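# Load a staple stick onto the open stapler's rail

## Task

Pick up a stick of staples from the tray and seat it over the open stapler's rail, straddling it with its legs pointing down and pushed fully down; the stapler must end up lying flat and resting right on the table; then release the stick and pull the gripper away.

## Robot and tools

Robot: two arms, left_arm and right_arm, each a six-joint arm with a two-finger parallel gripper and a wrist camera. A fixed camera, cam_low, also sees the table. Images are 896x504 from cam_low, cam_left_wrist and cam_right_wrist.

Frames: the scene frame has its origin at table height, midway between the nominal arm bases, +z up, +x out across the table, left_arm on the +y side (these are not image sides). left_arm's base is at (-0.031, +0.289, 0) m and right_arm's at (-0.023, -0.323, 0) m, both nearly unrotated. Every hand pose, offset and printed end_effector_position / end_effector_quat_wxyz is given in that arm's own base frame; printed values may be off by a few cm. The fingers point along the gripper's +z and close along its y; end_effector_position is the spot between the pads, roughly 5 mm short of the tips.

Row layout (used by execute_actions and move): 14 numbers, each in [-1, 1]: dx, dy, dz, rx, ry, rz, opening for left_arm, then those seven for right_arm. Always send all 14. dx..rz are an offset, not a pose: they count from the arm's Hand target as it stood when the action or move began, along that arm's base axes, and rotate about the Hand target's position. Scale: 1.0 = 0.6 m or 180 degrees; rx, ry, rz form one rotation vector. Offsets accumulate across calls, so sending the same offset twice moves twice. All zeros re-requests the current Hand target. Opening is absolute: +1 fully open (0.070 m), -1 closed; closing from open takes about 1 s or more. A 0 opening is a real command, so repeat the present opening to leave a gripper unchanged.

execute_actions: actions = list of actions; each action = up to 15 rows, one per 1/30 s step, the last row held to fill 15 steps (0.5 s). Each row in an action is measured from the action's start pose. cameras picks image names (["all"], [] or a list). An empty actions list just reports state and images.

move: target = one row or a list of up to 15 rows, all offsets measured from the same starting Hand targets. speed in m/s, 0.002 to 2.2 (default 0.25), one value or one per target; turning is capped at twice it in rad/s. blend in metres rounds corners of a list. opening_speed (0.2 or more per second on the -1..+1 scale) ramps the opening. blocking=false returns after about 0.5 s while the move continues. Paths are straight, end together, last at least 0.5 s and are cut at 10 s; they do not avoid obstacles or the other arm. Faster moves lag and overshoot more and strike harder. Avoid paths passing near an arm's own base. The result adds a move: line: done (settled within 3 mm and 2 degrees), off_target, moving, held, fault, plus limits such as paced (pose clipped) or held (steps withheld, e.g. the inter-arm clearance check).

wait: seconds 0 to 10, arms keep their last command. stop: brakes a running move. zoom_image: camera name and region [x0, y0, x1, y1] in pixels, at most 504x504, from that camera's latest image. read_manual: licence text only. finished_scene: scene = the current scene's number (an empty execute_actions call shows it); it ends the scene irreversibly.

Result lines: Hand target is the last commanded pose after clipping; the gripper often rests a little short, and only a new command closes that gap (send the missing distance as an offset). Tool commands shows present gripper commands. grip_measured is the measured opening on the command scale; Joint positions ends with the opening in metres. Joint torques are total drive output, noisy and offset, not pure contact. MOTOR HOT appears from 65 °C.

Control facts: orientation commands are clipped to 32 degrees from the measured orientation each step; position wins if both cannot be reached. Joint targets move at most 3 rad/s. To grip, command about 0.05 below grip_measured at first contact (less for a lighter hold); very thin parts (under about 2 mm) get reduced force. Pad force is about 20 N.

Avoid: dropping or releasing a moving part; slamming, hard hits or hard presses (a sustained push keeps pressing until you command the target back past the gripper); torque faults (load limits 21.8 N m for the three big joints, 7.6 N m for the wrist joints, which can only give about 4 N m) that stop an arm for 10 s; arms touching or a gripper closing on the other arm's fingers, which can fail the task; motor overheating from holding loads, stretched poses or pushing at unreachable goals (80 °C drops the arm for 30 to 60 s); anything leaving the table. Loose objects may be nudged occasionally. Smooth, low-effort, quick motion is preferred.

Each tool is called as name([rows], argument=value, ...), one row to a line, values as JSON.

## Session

execute_actions(actions=[])

Scene clock: 0.00 s.
left_arm: end_effector_position=(+0.3037, -0.3656, +0.1410) grip_measured=+1.00 end_effector_quat_wxyz=(+0.189, -0.014, +0.980, -0.060) | right_arm: end_effector_position=(+0.3137, +0.0817, +0.2864) grip_measured=+1.00 end_effector_quat_wxyz=(+0.422, -0.038, +0.884, +0.198)
Joint positions: left_arm=[-0.995 2.009 -1.767 0.282 1.119 -1.109 0.07] | right_arm=[-0.022 1.08 -0.991 0.616 0.762 -0.379 0.07]
Joint torques (N m): no reading
Hand target: left_arm +0.3037, -0.3656, +0.1410; +0.189, -0.014, +0.980, -0.060 | right_arm +0.3137, +0.0817, +0.2864; +0.422, -0.038, +0.884, +0.198
Tool commands: left_gripper/opening=+1.0 right_gripper/opening=+1.0

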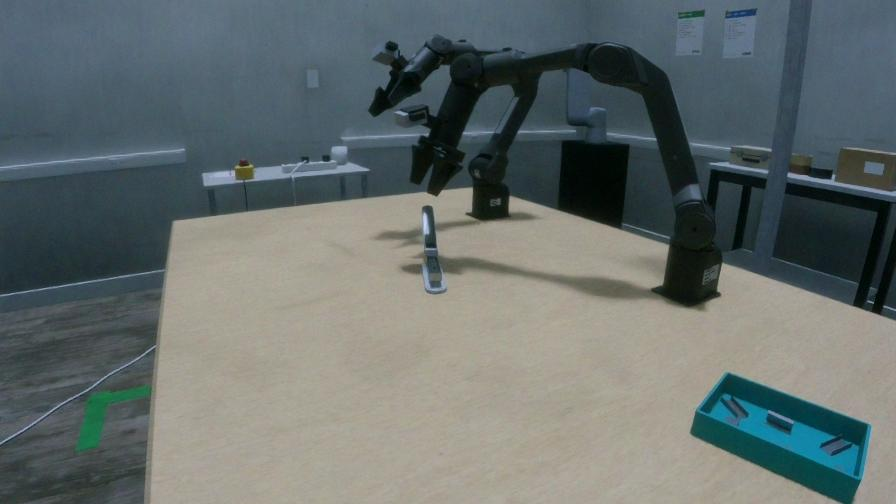

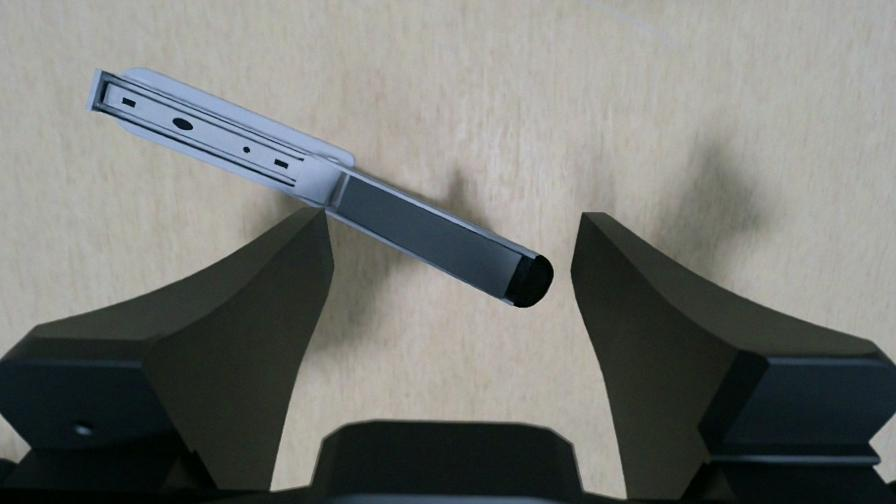

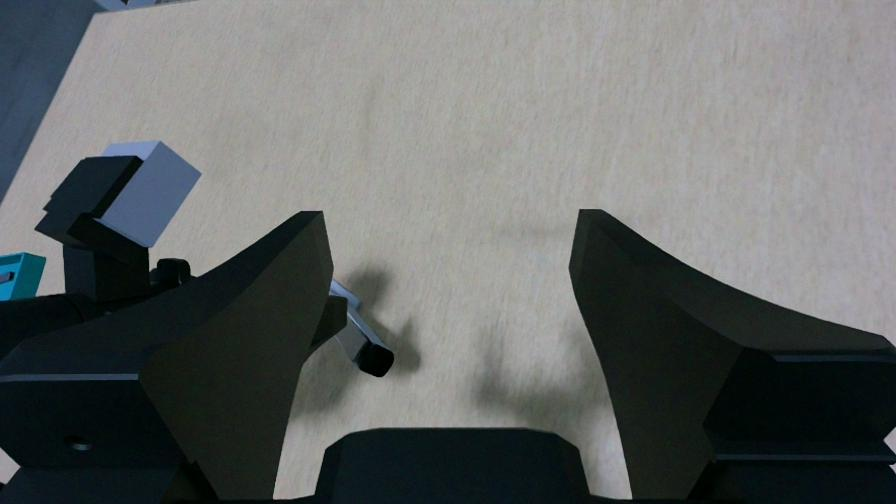

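move([
  [0,0,0.15,0,0,0,1,0,0,0,0,0,0,1],
  [-0.089,0.983,0.132,-0.011,0.13,0.238,1,0,0,0,0,0,0,1],
], cameras=["all"], speed=0.3, blend=0.04)

Scene clock: 37.47 s.
left_arm: end_effector_position=(+0.2503, +0.2247, +0.2197) grip_measured=+1.00 end_effector_quat_wxyz=(+0.163, -0.378, +0.910, +0.057) | right_arm: end_effector_position=(+0.3137, +0.0817, +0.2864) grip_measured=+1.00 end_effector_quat_wxyz=(+0.422, -0.038, +0.884, +0.198)
Joint positions: left_arm=[0.731 1.47 -1.376 0 1.216 -0.056 0.07] | right_arm=[-0.022 1.08 -0.991 0.616 0.762 -0.379 0.07]
Joint torques (N m): left_arm=[-0.4 -4.47 -5.45 -0.09 -0.1 0.26] | right_arm=[0.53 -1.69 -4.08 0.35 -0.64 -0.02]
Hand target: left_arm +0.2503, +0.2242, +0.2202; +0.000, -0.383, +0.924, +0.000 | right_arm +0.3137, +0.0817, +0.2864; +0.422, -0.038, +0.884, +0.198
Off the commanded pose: left_arm 0.001 m, 20 deg | right_arm 0.000 m, 0 deg.
joint sent to its limit (left arm) — joint 5 (wrist pitch), upper limit. The joint targets are off in orientation, not in position.
move: off_target (left_arm)

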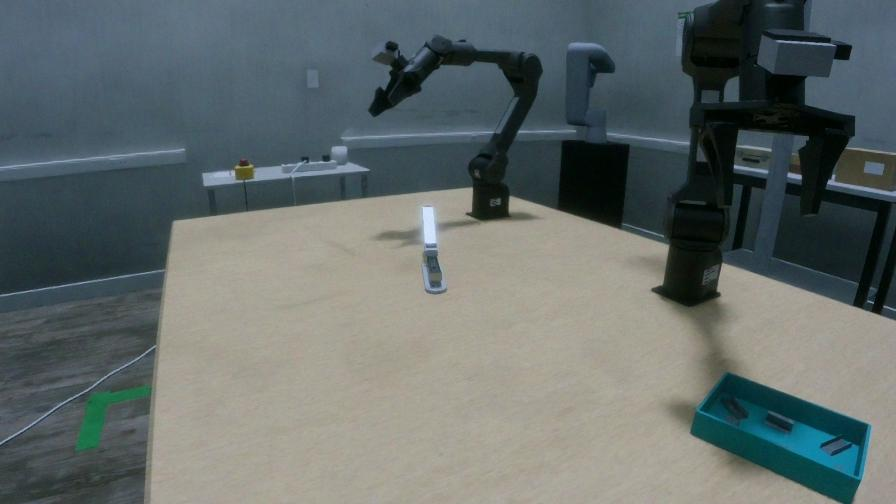

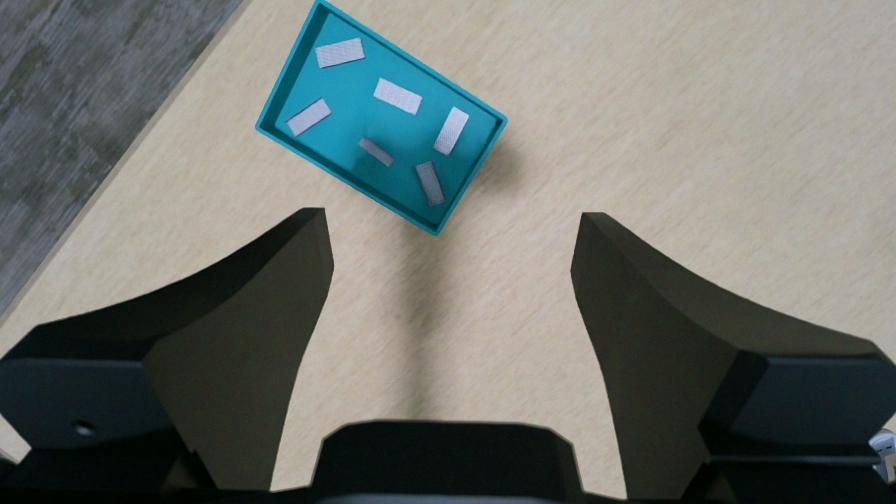

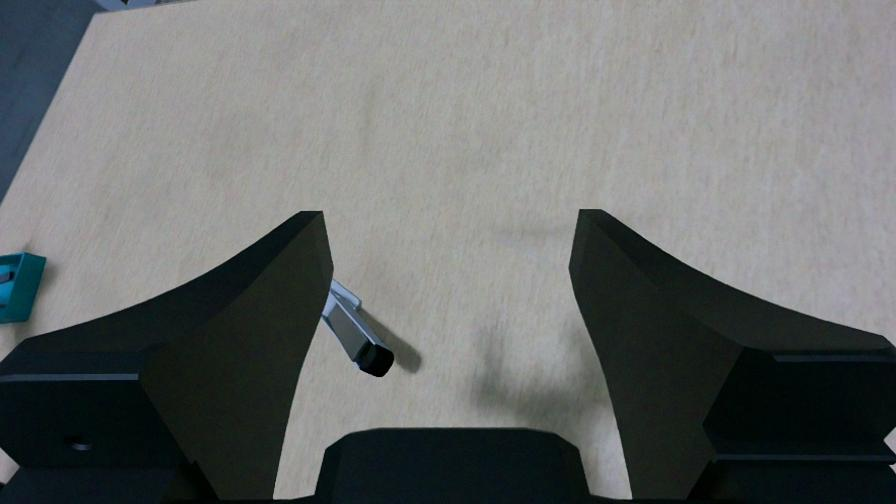

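move(target=[0.058,0.143,-0.16,0,0,0,1,0,0,0,0,0,0,1], cameras=["cam_left_wrist"])

zoom_image(camera="cam_left_wrist", region=[250, 20, 550, 270])

Scene clock: 58.37 s.
left_arm: end_effector_position=(+0.2853, +0.3099, +0.1235) grip_measured=+1.00 end_effector_quat_wxyz=(+0.068, -0.382, +0.921, +0.031) | right_arm: end_effector_position=(+0.3137, +0.0817, +0.2864) grip_measured=+1.00 end_effector_quat_wxyz=(+0.422, -0.038, +0.884, +0.198)
Joint positions: left_arm=[0.827 1.941 -1.649 -0.001 1.216 0.041 0.07] | right_arm=[-0.022 1.08 -0.991 0.616 0.762 -0.379 0.07]
Joint torques (N m): left_arm=[0.02 -7.24 -4.8 -0.07 0.13 0.38] | right_arm=[0.81 -1.62 -3.9 0.32 -0.56 -0.04]
Hand target: left_arm +0.2851, +0.3100, +0.1242; +0.000, -0.383, +0.924, +0.000 | right_arm +0.3137, +0.0817, +0.2864; +0.422, -0.038, +0.884, +0.198
Off the commanded pose: left_arm 0.001 m, 9 deg | right_arm 0.000 m, 0 deg.
joint sent to its limit (left arm) — joint 5 (wrist pitch), upper limit. The joint targets are off in orientation, not in position.
move: off_target (left_arm)
Images, in order (width x height): cam_left_wrist 896x504.

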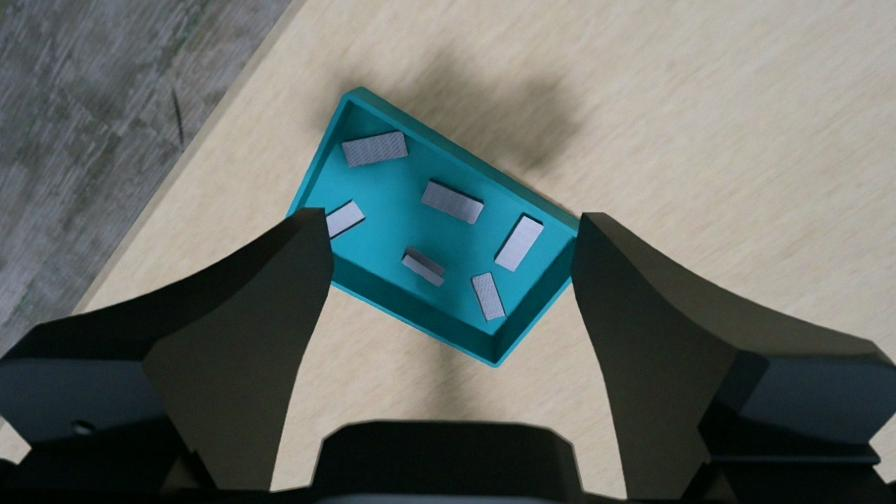

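Scaled by 1.680.

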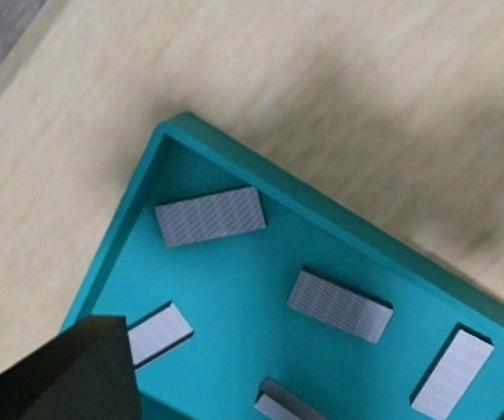

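zoom_image(camera="cam_left_wrist", region=[390, 160, 560, 330])

Scaled by 2.965.

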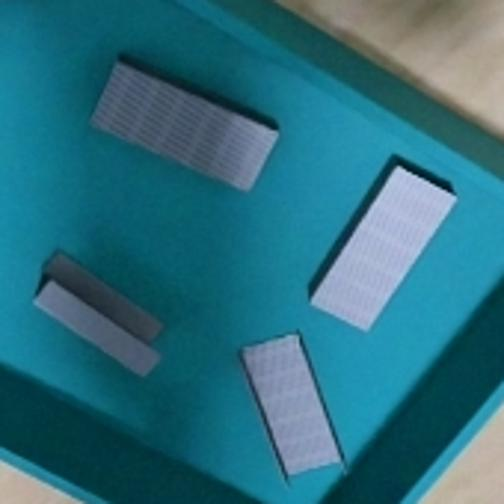

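move(target=[-0.0285,-0.0343,-0.0403,0,0,0.3683,-0.26,0,0,0,0,0,0,1], cameras=["cam_left_wrist"])

zoom_image(camera="cam_left_wrist", region=[360, 60, 540, 240])

Scene clock: 87.43 s.
left_arm: end_effector_position=(+0.2679, +0.2894, +0.0996) grip_measured=-0.26 end_effector_quat_wxyz=(-0.028, +0.826, -0.563, +0.004) | right_arm: end_effector_position=(+0.3137, +0.0817, +0.2864) grip_measured=+1.00 end_effector_quat_wxyz=(+0.422, -0.038, +0.884, +0.198)
Joint positions: left_arm=[0.824 1.931 -1.546 0 1.216 -1.12 0.026] | right_arm=[-0.022 1.08 -0.991 0.616 0.762 -0.379 0.07]
Joint torques (N m): left_arm=[0.66 -7.31 -5.51 -0.03 -0.02 0.44] | right_arm=[0.6 -1.49 -4.1 0.31 -0.59 -0.04]
Hand target: left_arm +0.2680, +0.2895, +0.1000; +0.000, +0.826, -0.564, +0.000 | right_arm +0.3137, +0.0817, +0.2864; +0.422, -0.038, +0.884, +0.198
Off the commanded pose: left_arm 0.000 m, 3 deg | right_arm 0.000 m, 0 deg.
joint sent to its limit (left arm) — joint 5 (wrist pitch), upper limit. The joint targets are off in orientation, not in position.
move: off_target (left_arm)
Images, in order (width x height): cam_left_wrist 896x504.

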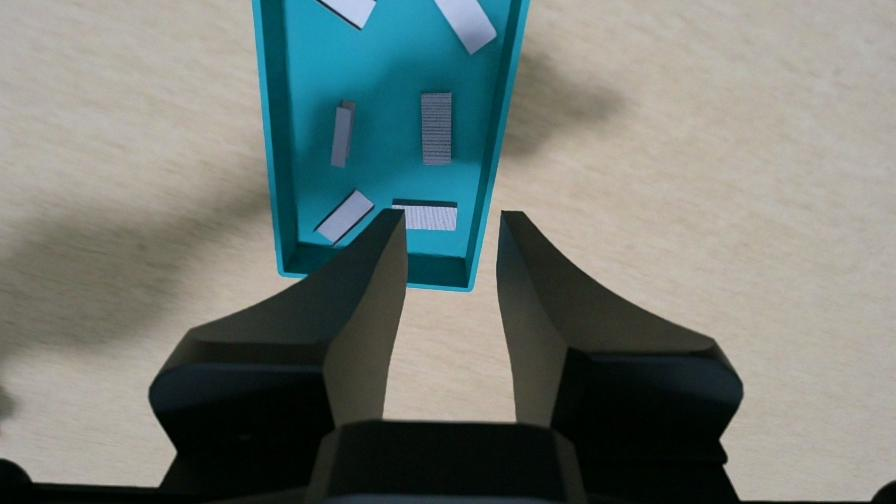

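Scaled by 2.800.

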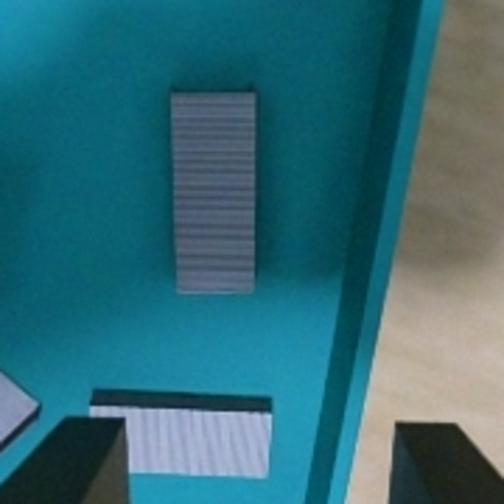

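move(target=[-0.0101,-0.0039,-0.11,0,0,0,-0.26,0,0,0,0,0,0,1], cameras=["cam_left_wrist"])

zoom_image(camera="cam_left_wrist", region=[350, 100, 550, 260])

Scene clock: 98.63 s.
left_arm: end_effector_position=(+0.2620, +0.2868, +0.0333) grip_measured=-0.26 end_effector_quat_wxyz=(+0.001, +0.826, -0.564, +0.000) | right_arm: end_effector_position=(+0.3137, +0.0817, +0.2864) grip_measured=+1.00 end_effector_quat_wxyz=(+0.422, -0.038, +0.884, +0.198)
Joint positions: left_arm=[0.831 2.029 -1.429 0 1.059 -1.113 0.026] | right_arm=[-0.022 1.08 -0.991 0.616 0.762 -0.379 0.07]
Joint torques (N m): left_arm=[0.79 -7.55 -5.93 0 0.03 0.39] | right_arm=[0.72 -1.47 -4.07 0.31 -0.59 0.02]
Hand target: left_arm +0.2620, +0.2871, +0.0340; +0.000, +0.826, -0.564, +0.000 | right_arm +0.3137, +0.0817, +0.2864; +0.422, -0.038, +0.884, +0.198
Off the commanded pose: left_arm 0.001 m, 0 deg | right_arm 0.000 m, 0 deg.
move: done
Images, in order (width x height): cam_left_wrist 896x504.

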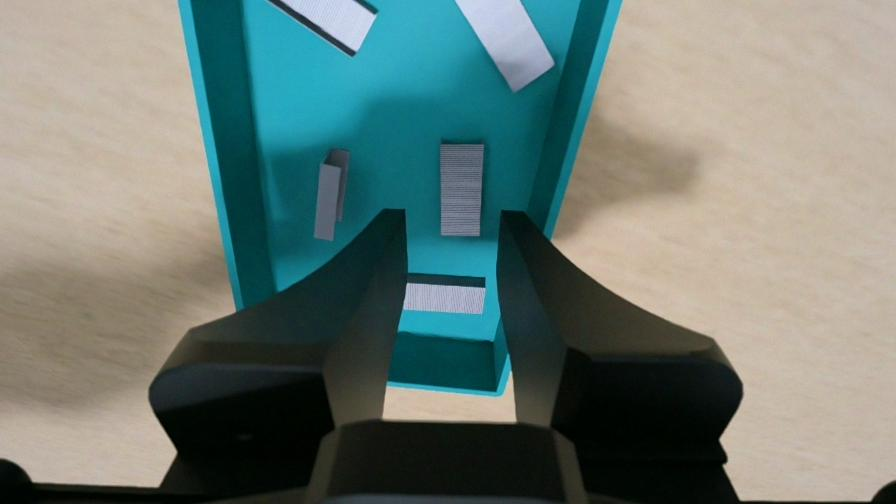

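Scaled by 2.520.

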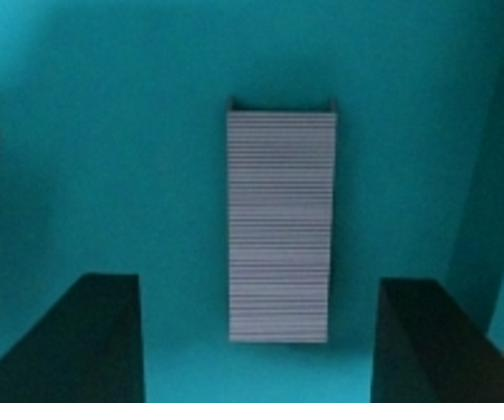

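move([
  [0.002,0.0127,0,0,0,0,-0.43,0,0,0,0,0,0,1],
  [0.002,0.0127,-0.02,0,0,0,-0.43,0,0,0,0,0,0,1],
], cameras=["cam_left_wrist"], speed=0.08)

zoom_image(camera="cam_left_wrist", region=[350, 100, 550, 300])

Scene clock: 114.60 s.
left_arm: end_effector_position=(+0.2629, +0.2948, +0.0215) grip_measured=-0.43 end_effector_quat_wxyz=(+0.000, +0.826, -0.564, +0.000) | right_arm: end_effector_position=(+0.3137, +0.0817, +0.2864) grip_measured=+1.00 end_effector_quat_wxyz=(+0.422, -0.038, +0.884, +0.198)
Joint positions: left_arm=[0.843 2.068 -1.443 0 1.034 -1.101 0.02] | right_arm=[-0.022 1.08 -0.991 0.616 0.762 -0.379 0.07]
Joint torques (N m): left_arm=[-0.78 -6.64 -5.91 0.01 0.01 0.34] | right_arm=[0.69 -1.74 -3.89 0.31 -0.59 -0.01]
Hand target: left_arm +0.2632, +0.2947, +0.0220; +0.000, +0.826, -0.564, +0.000 | right_arm +0.3137, +0.0817, +0.2864; +0.422, -0.038, +0.884, +0.198
Off the commanded pose: left_arm 0.001 m, 0 deg | right_arm 0.000 m, 0 deg.
move: done
Images, in order (width x height): cam_left_wrist 896x504.

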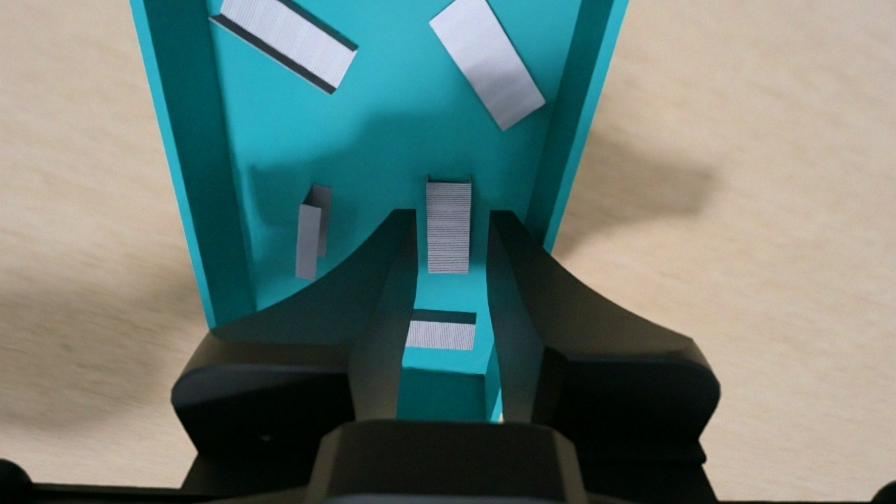

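Scaled by 2.520.

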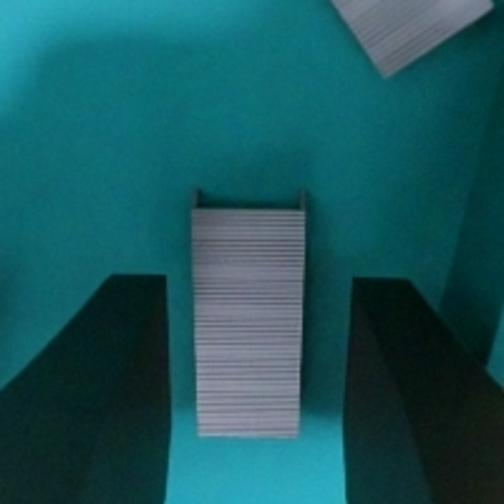

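move([
  [-0.0014,-0.0006,-0.0177,0,0,0,-0.43,0,0,0,0,0,0,1],
  [-0.0014,-0.0006,-0.0177,0,0,0,-0.7,0,0,0,0,0,0,1],
], cameras=["cam_left_wrist"], speed=0.06, opening_speed=0.6)

zoom_image(camera="cam_left_wrist", region=[350, 100, 550, 300])

Scene clock: 129.20 s.
left_arm: end_effector_position=(+0.2625, +0.2944, +0.0114) grip_measured=-0.64 end_effector_quat_wxyz=(+0.000, +0.826, -0.564, +0.000) | right_arm: end_effector_position=(+0.3137, +0.0817, +0.2864) grip_measured=+1.00 end_effector_quat_wxyz=(+0.422, -0.038, +0.884, +0.198)
Joint positions: left_arm=[0.843 2.082 -1.422 0 0.998 -1.101 0.013] | right_arm=[-0.022 1.08 -0.991 0.616 0.762 -0.379 0.07]
Joint torques (N m): left_arm=[0.82 -6.3 -5.79 0.13 0.04 0.48] | right_arm=[0.5 -1.79 -3.78 0.29 -0.6 0.03]
Hand target: left_arm +0.2623, +0.2944, +0.0114; +0.000, +0.826, -0.564, +0.000 | right_arm +0.3137, +0.0817, +0.2864; +0.422, -0.038, +0.884, +0.198
Off the commanded pose: left_arm 0.000 m, 0 deg | right_arm 0.000 m, 0 deg.
move: done
Images, in order (width x height): cam_left_wrist 896x504.

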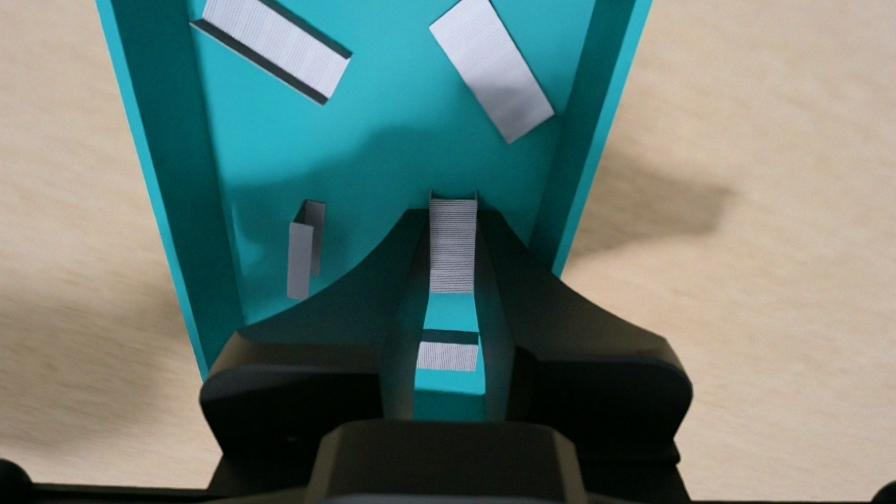

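Scaled by 2.520.

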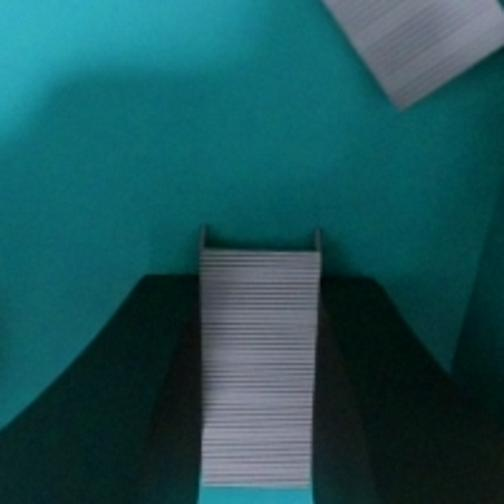

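move([
  [0,0,0.16,0,0,0,-0.7,0,0,0,0,0,0,1],
  [0.18,-0.45,0.16,0,0,-0.12,-0.7,0,0,0,0,0,0,1],
  [0.126,-0.927,0.15,0,0,-0.2494,-0.7,0,0,0,0,0,0,1],
], cameras=["all"], speed=0.2, blend=0.03)

zoom_image(camera="cam_left_wrist", region=[350, 0, 550, 300])

zoom_image(camera="cam_low", region=[380, 180, 500, 300])

Scene clock: 145.23 s.
left_arm: end_effector_position=(+0.3377, -0.2620, +0.1006) grip_measured=-0.64 end_effector_quat_wxyz=(+0.017, -0.547, +0.835, -0.050) | right_arm: end_effector_position=(+0.3137, +0.0817, +0.2864) grip_measured=+1.00 end_effector_quat_wxyz=(+0.422, -0.038, +0.884, +0.198)
Joint positions: left_arm=[-0.66 2.013 -1.677 0 1.217 -1.819 0.013] | right_arm=[-0.022 1.08 -0.991 0.616 0.762 -0.379 0.07]
Joint torques (N m): left_arm=[0.68 -7.56 -5.19 0.16 -0.02 0.45] | right_arm=[0.61 -1.39 -3.98 0.28 -0.58 0.01]
Hand target: left_arm +0.3379, -0.2618, +0.1014; +0.000, -0.548, +0.836, +0.000 | right_arm +0.3137, +0.0817, +0.2864; +0.422, -0.038, +0.884, +0.198
Off the commanded pose: left_arm 0.001 m, 6 deg | right_arm 0.000 m, 0 deg.
joint sent to its limit (left arm) — joint 5 (wrist pitch), upper limit. The joint targets are off in orientation, not in position.
move: off_target (left_arm)

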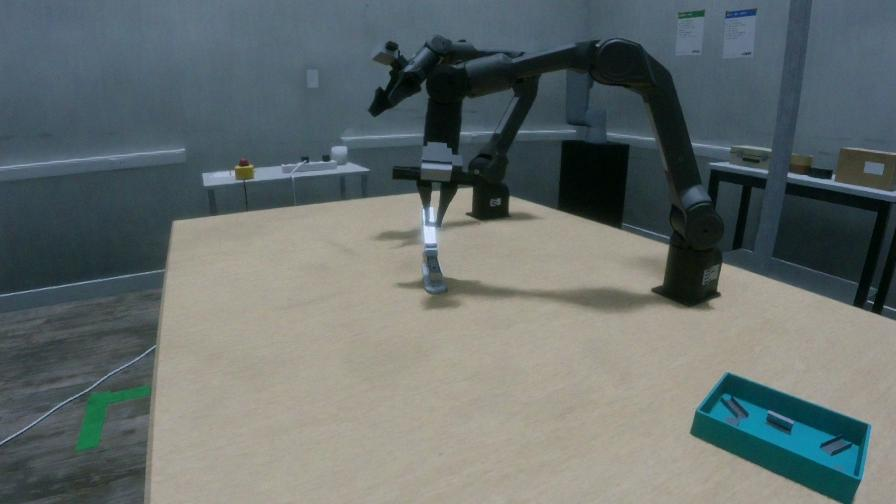

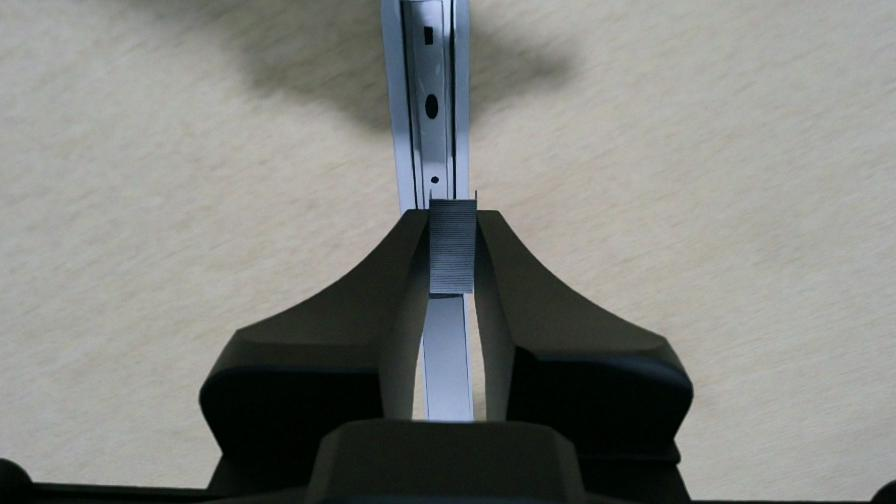

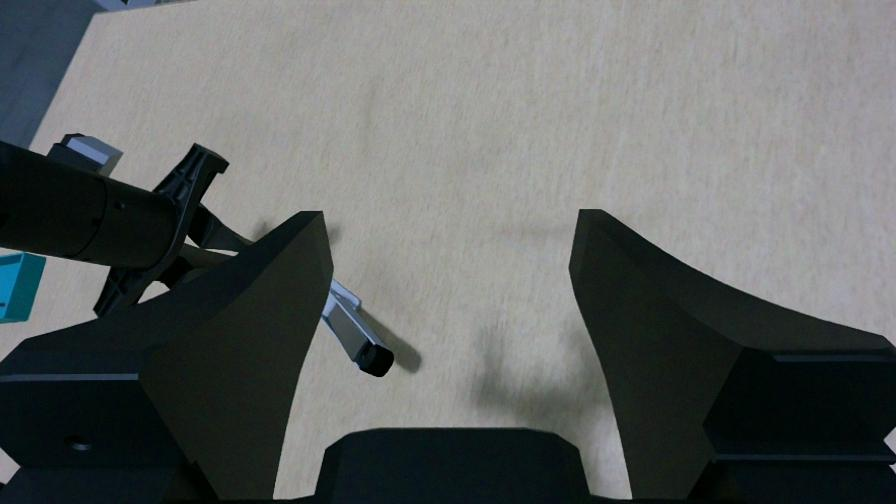

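Scaled by 1.680.

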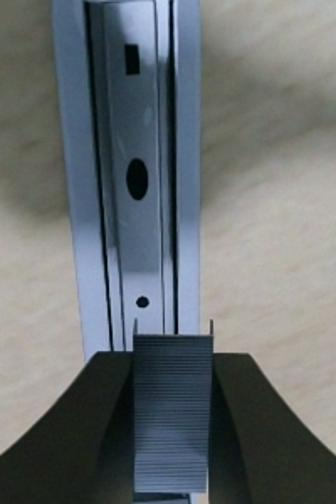

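Scaled by 4.200.

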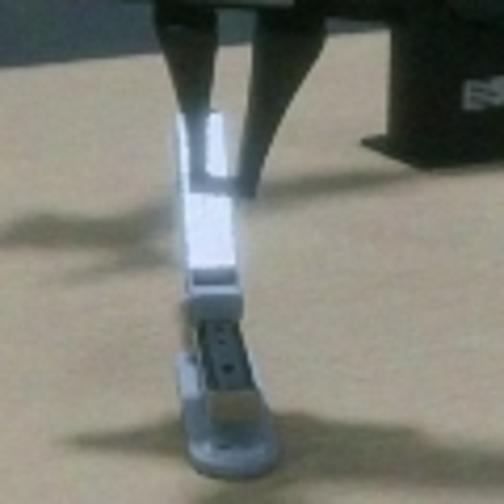

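move([
  [0.0135,0.0247,0,0,0,0.008,-0.7,0,0,0,0,0,0,1],
  [0.0135,0.0247,-0.06,0,0,0.008,-0.7,0,0,0,0,0,0,1],
], cameras=["cam_low","cam_left_wrist"], speed=0.1)

zoom_image(camera="cam_left_wrist", region=[370, 0, 530, 300])

zoom_image(camera="cam_low", region=[390, 190, 490, 300])

Scene clock: 173.83 s.
left_arm: end_effector_position=(+0.3456, -0.2466, +0.0642) grip_measured=-0.64 end_effector_quat_wxyz=(+0.003, -0.559, +0.829, -0.010) | right_arm: end_effector_position=(+0.3137, +0.0817, +0.2864) grip_measured=+1.00 end_effector_quat_wxyz=(+0.422, -0.038, +0.884, +0.198)
Joint positions: left_arm=[-0.619 2.1 -1.68 -0.001 1.217 -1.805 0.013] | right_arm=[-0.022 1.08 -0.991 0.616 0.762 -0.379 0.07]
Joint torques (N m): left_arm=[-0.6 -7.8 -6.24 0.16 0.03 0.34] | right_arm=[0.73 -1.52 -3.96 0.29 -0.54 0.02]
Hand target: left_arm +0.3460, -0.2470, +0.0654; +0.000, -0.559, +0.829, +0.000 | right_arm +0.3137, +0.0817, +0.2864; +0.422, -0.038, +0.884, +0.198
Off the commanded pose: left_arm 0.001 m, 1 deg | right_arm 0.000 m, 0 deg.
joint sent to its limit (left arm) — joint 5 (wrist pitch), upper limit. The joint targets still meet the commanded pose.
move: done
Images, in order (width x height): cam_low 896x504, cam_left_wrist 896x504.

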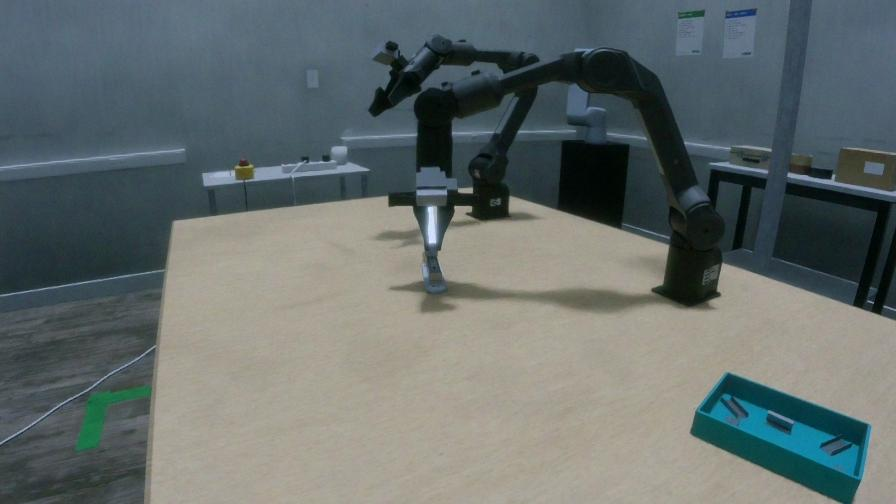

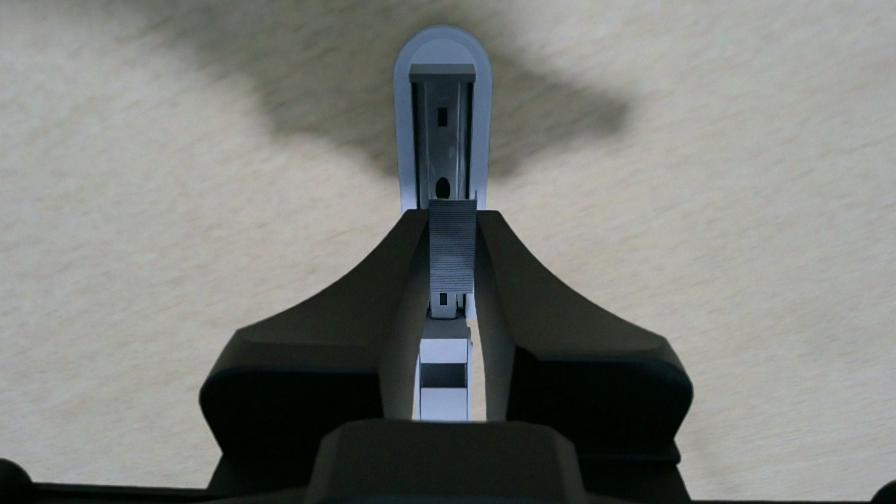

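Scaled by 1.680.

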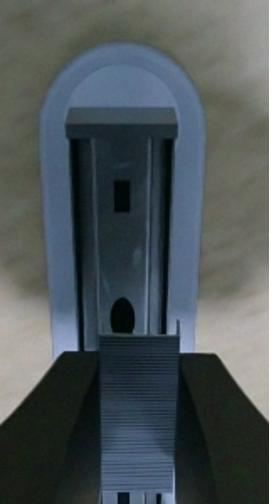

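Scaled by 4.582.

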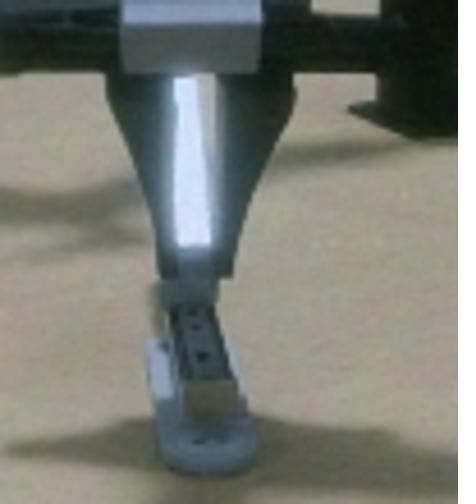

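move(target=[-0.0022,0.0008,-0.032,0,0,0,-0.7,0,0,0,0,0,0,1], cameras=["cam_low","cam_left_wrist"], speed=0.08)

zoom_image(camera="cam_left_wrist", region=[370, 60, 530, 340])

zoom_image(camera="cam_low", region=[400, 230, 470, 300])

Scene clock: 185.33 s.
left_arm: end_effector_position=(+0.3448, -0.2465, +0.0460) grip_measured=-0.64 end_effector_quat_wxyz=(+0.000, -0.559, +0.829, +0.000) | right_arm: end_effector_position=(+0.3137, +0.0817, +0.2864) grip_measured=+1.00 end_effector_quat_wxyz=(+0.422, -0.038, +0.884, +0.198)
Joint positions: left_arm=[-0.62 2.133 -1.662 -0.001 1.187 -1.806 0.013] | right_arm=[-0.022 1.08 -0.991 0.616 0.762 -0.379 0.07]
Joint torques (N m): left_arm=[-0.36 -7.12 -5.57 0 0 0.17] | right_arm=[0.57 -1.44 -3.81 0.29 -0.57 0]
Hand target: left_arm +0.3447, -0.2465, +0.0462; +0.000, -0.559, +0.829, +0.000 | right_arm +0.3137, +0.0817, +0.2864; +0.422, -0.038, +0.884, +0.198
Off the commanded pose: left_arm 0.000 m, 0 deg | right_arm 0.000 m, 0 deg.
move: done
Images, in order (width x height): cam_low 896x504, cam_left_wrist 896x504.

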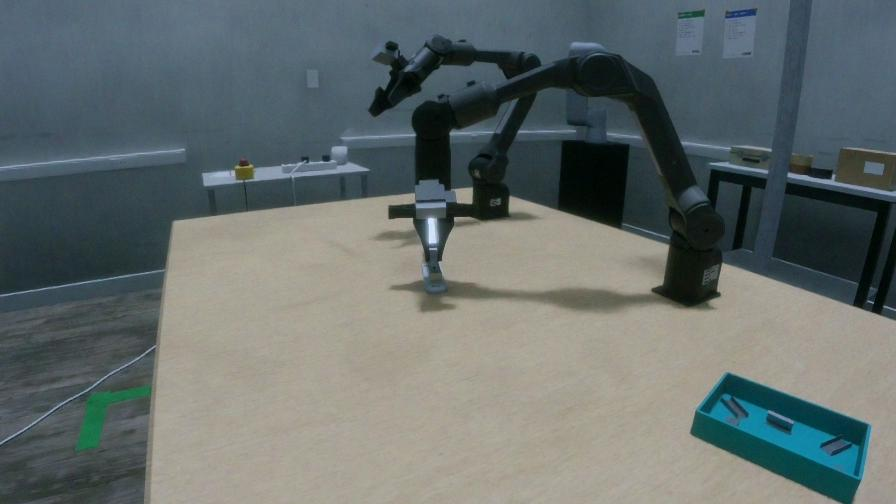

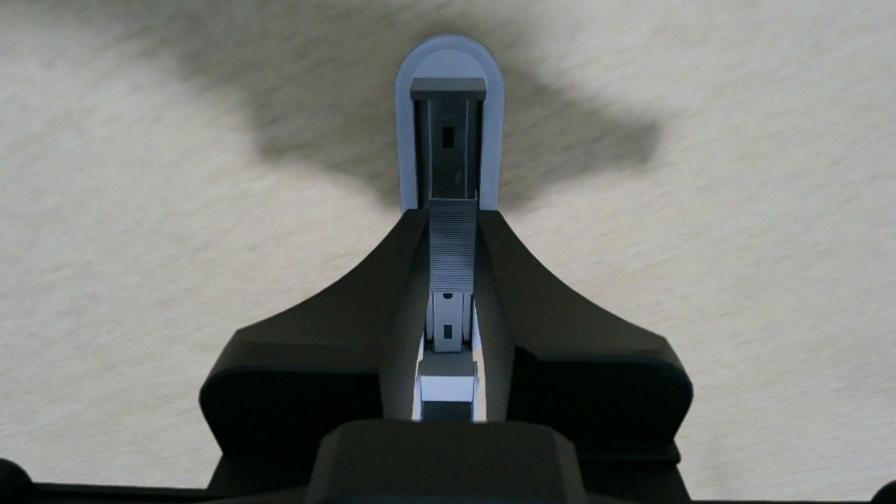

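Scaled by 1.800.

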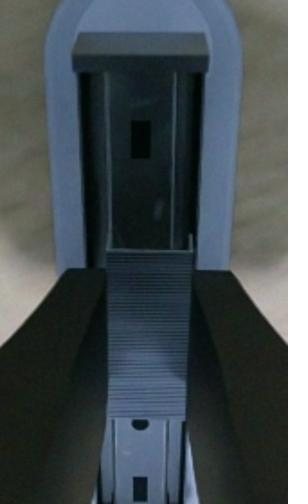

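Scaled by 7.200.

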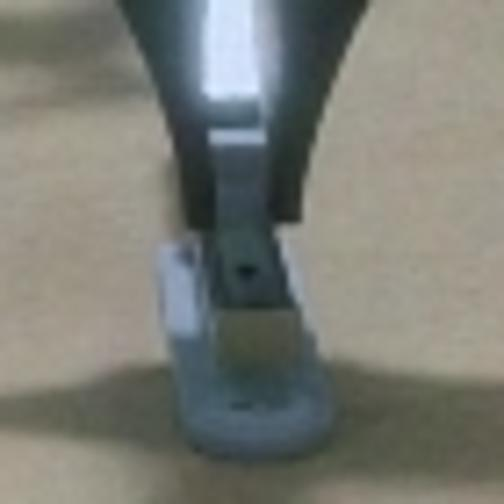

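move(target=[-0.0006,0.0002,-0.011,0,0,0,-0.7,0,0,0,0,0,0,1], cameras=["cam_left_wrist"], speed=0.05)

zoom_image(camera="cam_left_wrist", region=[390, 120, 510, 370])

Scene clock: 200.00 s.
left_arm: end_effector_position=(+0.3443, -0.2465, +0.0398) grip_measured=-0.64 end_effector_quat_wxyz=(+0.000, -0.559, +0.829, +0.000) | right_arm: end_effector_position=(+0.3137, +0.0817, +0.2864) grip_measured=+1.00 end_effector_quat_wxyz=(+0.422, -0.038, +0.884, +0.198)
Joint positions: left_arm=[-0.621 2.138 -1.645 -0.001 1.164 -1.806 0.013] | right_arm=[-0.022 1.08 -0.991 0.616 0.762 -0.379 0.07]
Joint torques (N m): left_arm=[-0.53 -6.18 -5.18 -0.03 -0.08 0.13] | right_arm=[0.63 -1.45 -4.08 0.25 -0.56 0.05]
Hand target: left_arm +0.3444, -0.2464, +0.0396; +0.000, -0.559, +0.829, +0.000 | right_arm +0.3137, +0.0817, +0.2864; +0.422, -0.038, +0.884, +0.198
Off the commanded pose: left_arm 0.000 m, 0 deg | right_arm 0.000 m, 0 deg.
move: done
Images, in order (width x height): cam_left_wrist 896x504.

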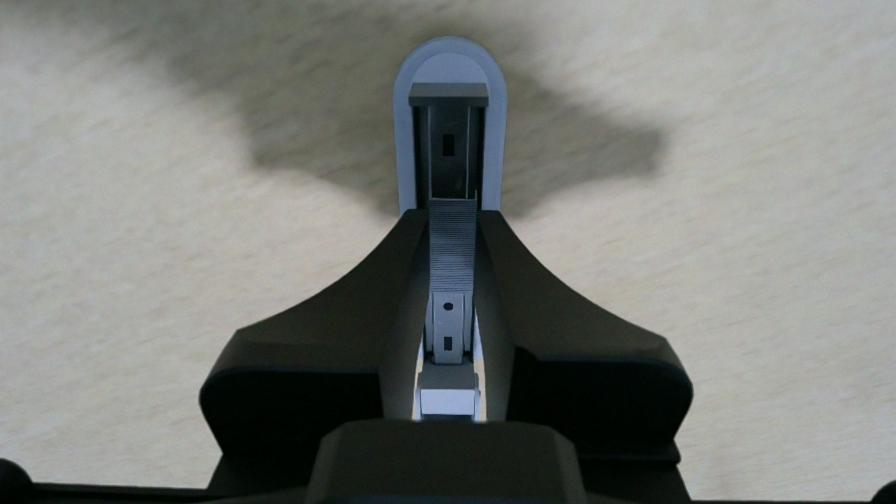

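Scaled by 2.016.

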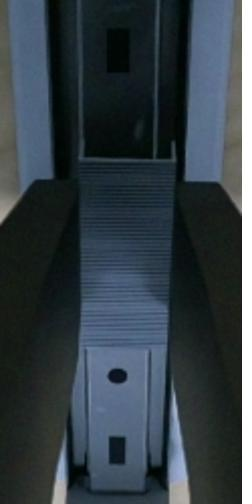

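move([
  [-0.0014,0.0005,0,0,0,0,-0.7,0,0,0,0,0,0,1],
  [-0.0014,0.0005,-0.005,0,0,0,-0.7,0,0,0,0,0,0,1],
], cameras=["cam_left_wrist"], speed=0.04)

zoom_image(camera="cam_left_wrist", region=[390, 120, 510, 370])

Scene clock: 220.97 s.
left_arm: end_effector_position=(+0.3438, -0.2461, +0.0371) grip_measured=-0.64 end_effector_quat_wxyz=(+0.000, -0.559, +0.829, -0.001) | right_arm: end_effector_position=(+0.3137, +0.0817, +0.2864) grip_measured=+1.00 end_effector_quat_wxyz=(+0.422, -0.038, +0.884, +0.198)
Joint positions: left_arm=[-0.621 2.138 -1.634 -0.001 1.152 -1.807 0.013] | right_arm=[-0.022 1.08 -0.991 0.616 0.762 -0.379 0.07]
Joint torques (N m): left_arm=[-0.69 -6.52 -4.94 -0.03 -0.1 0.16] | right_arm=[0.38 -1.6 -3.83 0.27 -0.61 0.03]
Hand target: left_arm +0.3435, -0.2461, +0.0366; +0.000, -0.559, +0.829, +0.000 | right_arm +0.3137, +0.0817, +0.2864; +0.422, -0.038, +0.884, +0.198
Off the commanded pose: left_arm 0.001 m, 0 deg | right_arm 0.000 m, 0 deg.
move: done
Images, in order (width x height): cam_left_wrist 896x504.

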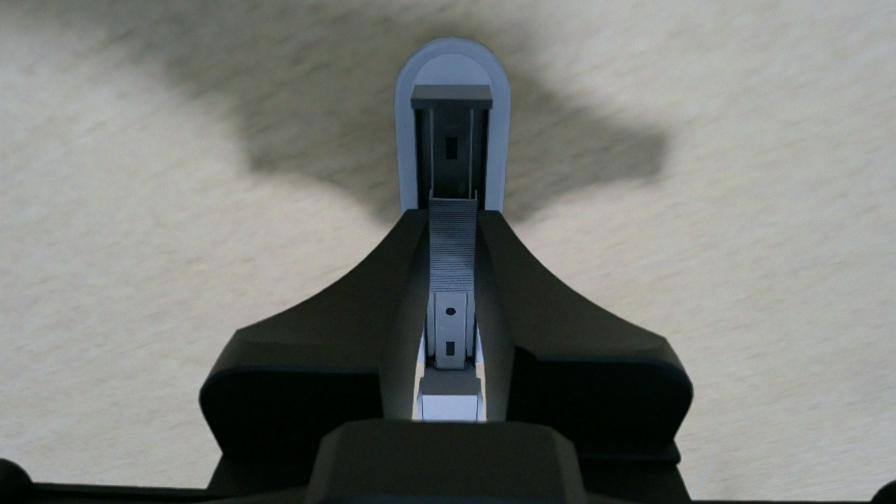

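Scaled by 2.016.

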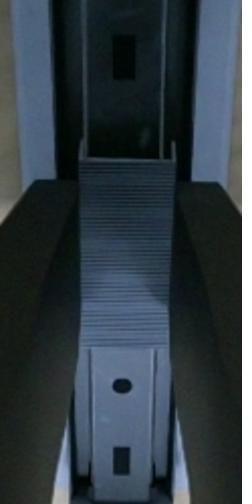

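move(target=[-0.0003,0.0001,-0.008,0,0,0,-0.7,0,0,0,0,0,0,1], cameras=["cam_left_wrist"], speed=0.03)

zoom_image(camera="cam_left_wrist", region=[390, 120, 510, 370])

Scene clock: 230.43 s.
left_arm: end_effector_position=(+0.3436, -0.2460, +0.0322) grip_measured=-0.64 end_effector_quat_wxyz=(+0.000, -0.559, +0.829, -0.001) | right_arm: end_effector_position=(+0.3137, +0.0817, +0.2864) grip_measured=+1.00 end_effector_quat_wxyz=(+0.422, -0.038, +0.884, +0.198)
Joint positions: left_arm=[-0.621 2.144 -1.624 -0.001 1.136 -1.807 0.013] | right_arm=[-0.022 1.08 -0.991 0.616 0.762 -0.379 0.07]
Joint torques (N m): left_arm=[-0.49 -6.4 -5.22 0.04 -0.13 0.17] | right_arm=[0.72 -1.55 -3.94 0.26 -0.59 0]
Hand target: left_arm +0.3433, -0.2460, +0.0318; +0.000, -0.559, +0.829, +0.000 | right_arm +0.3137, +0.0817, +0.2864; +0.422, -0.038, +0.884, +0.198
Off the commanded pose: left_arm 0.000 m, 0 deg | right_arm 0.000 m, 0 deg.
move: done
Images, in order (width x height): cam_left_wrist 896x504.

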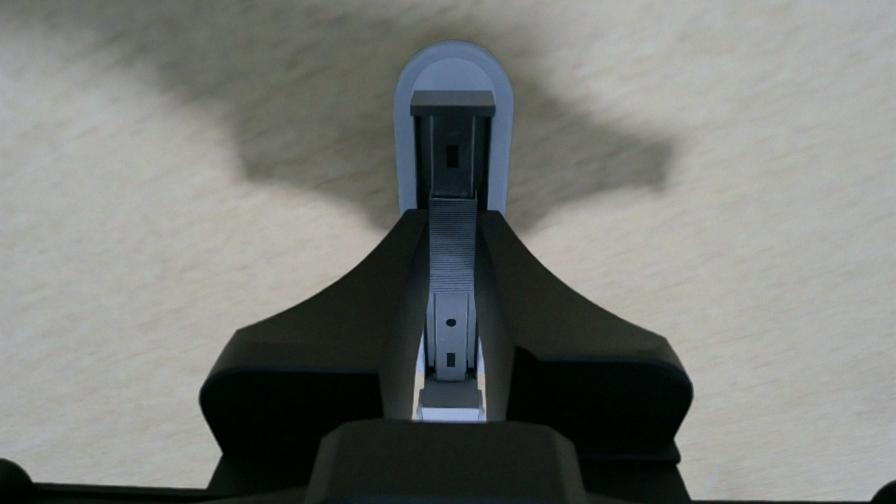

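Scaled by 2.016.

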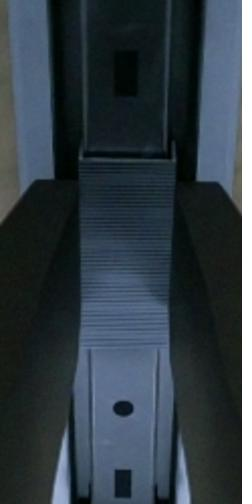

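move(target=[0,0,-0.006,0,0,0,-0.7,0,0,0,0,0,0,1], cameras=["cam_left_wrist"], speed=0.02)

zoom_image(camera="cam_left_wrist", region=[390, 120, 510, 370])

Scene clock: 238.57 s.
left_arm: end_effector_position=(+0.3438, -0.2461, +0.0304) grip_measured=-0.64 end_effector_quat_wxyz=(+0.000, -0.559, +0.829, -0.002) | right_arm: end_effector_position=(+0.3137, +0.0817, +0.2864) grip_measured=+1.00 end_effector_quat_wxyz=(+0.422, -0.038, +0.884, +0.198)
Joint positions: left_arm=[-0.621 2.145 -1.618 -0.001 1.127 -1.807 0.013] | right_arm=[-0.022 1.08 -0.991 0.616 0.762 -0.379 0.07]
Joint torques (N m): left_arm=[-0.35 -2.4 -2.42 0.09 -0.73 0.18] | right_arm=[0.5 -1.25 -4.03 0.22 -0.54 0.02]
Hand target: left_arm +0.3433, -0.2460, +0.0282; +0.000, -0.559, +0.829, +0.000 | right_arm +0.3137, +0.0817, +0.2864; +0.422, -0.038, +0.884, +0.198
Off the commanded pose: left_arm 0.002 m, 0 deg | right_arm 0.000 m, 0 deg.
move: done
Images, in order (width x height): cam_left_wrist 896x504.

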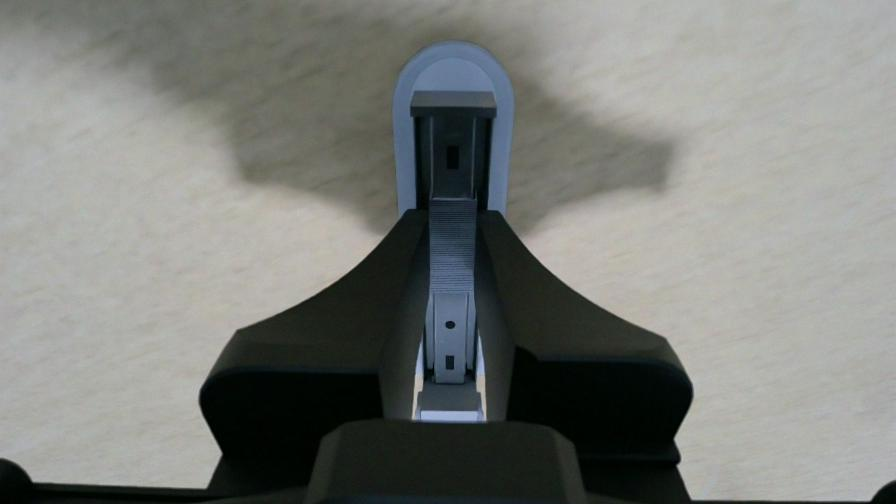

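Scaled by 2.016.

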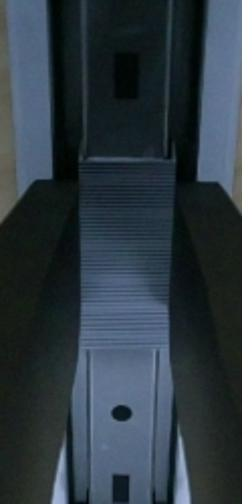

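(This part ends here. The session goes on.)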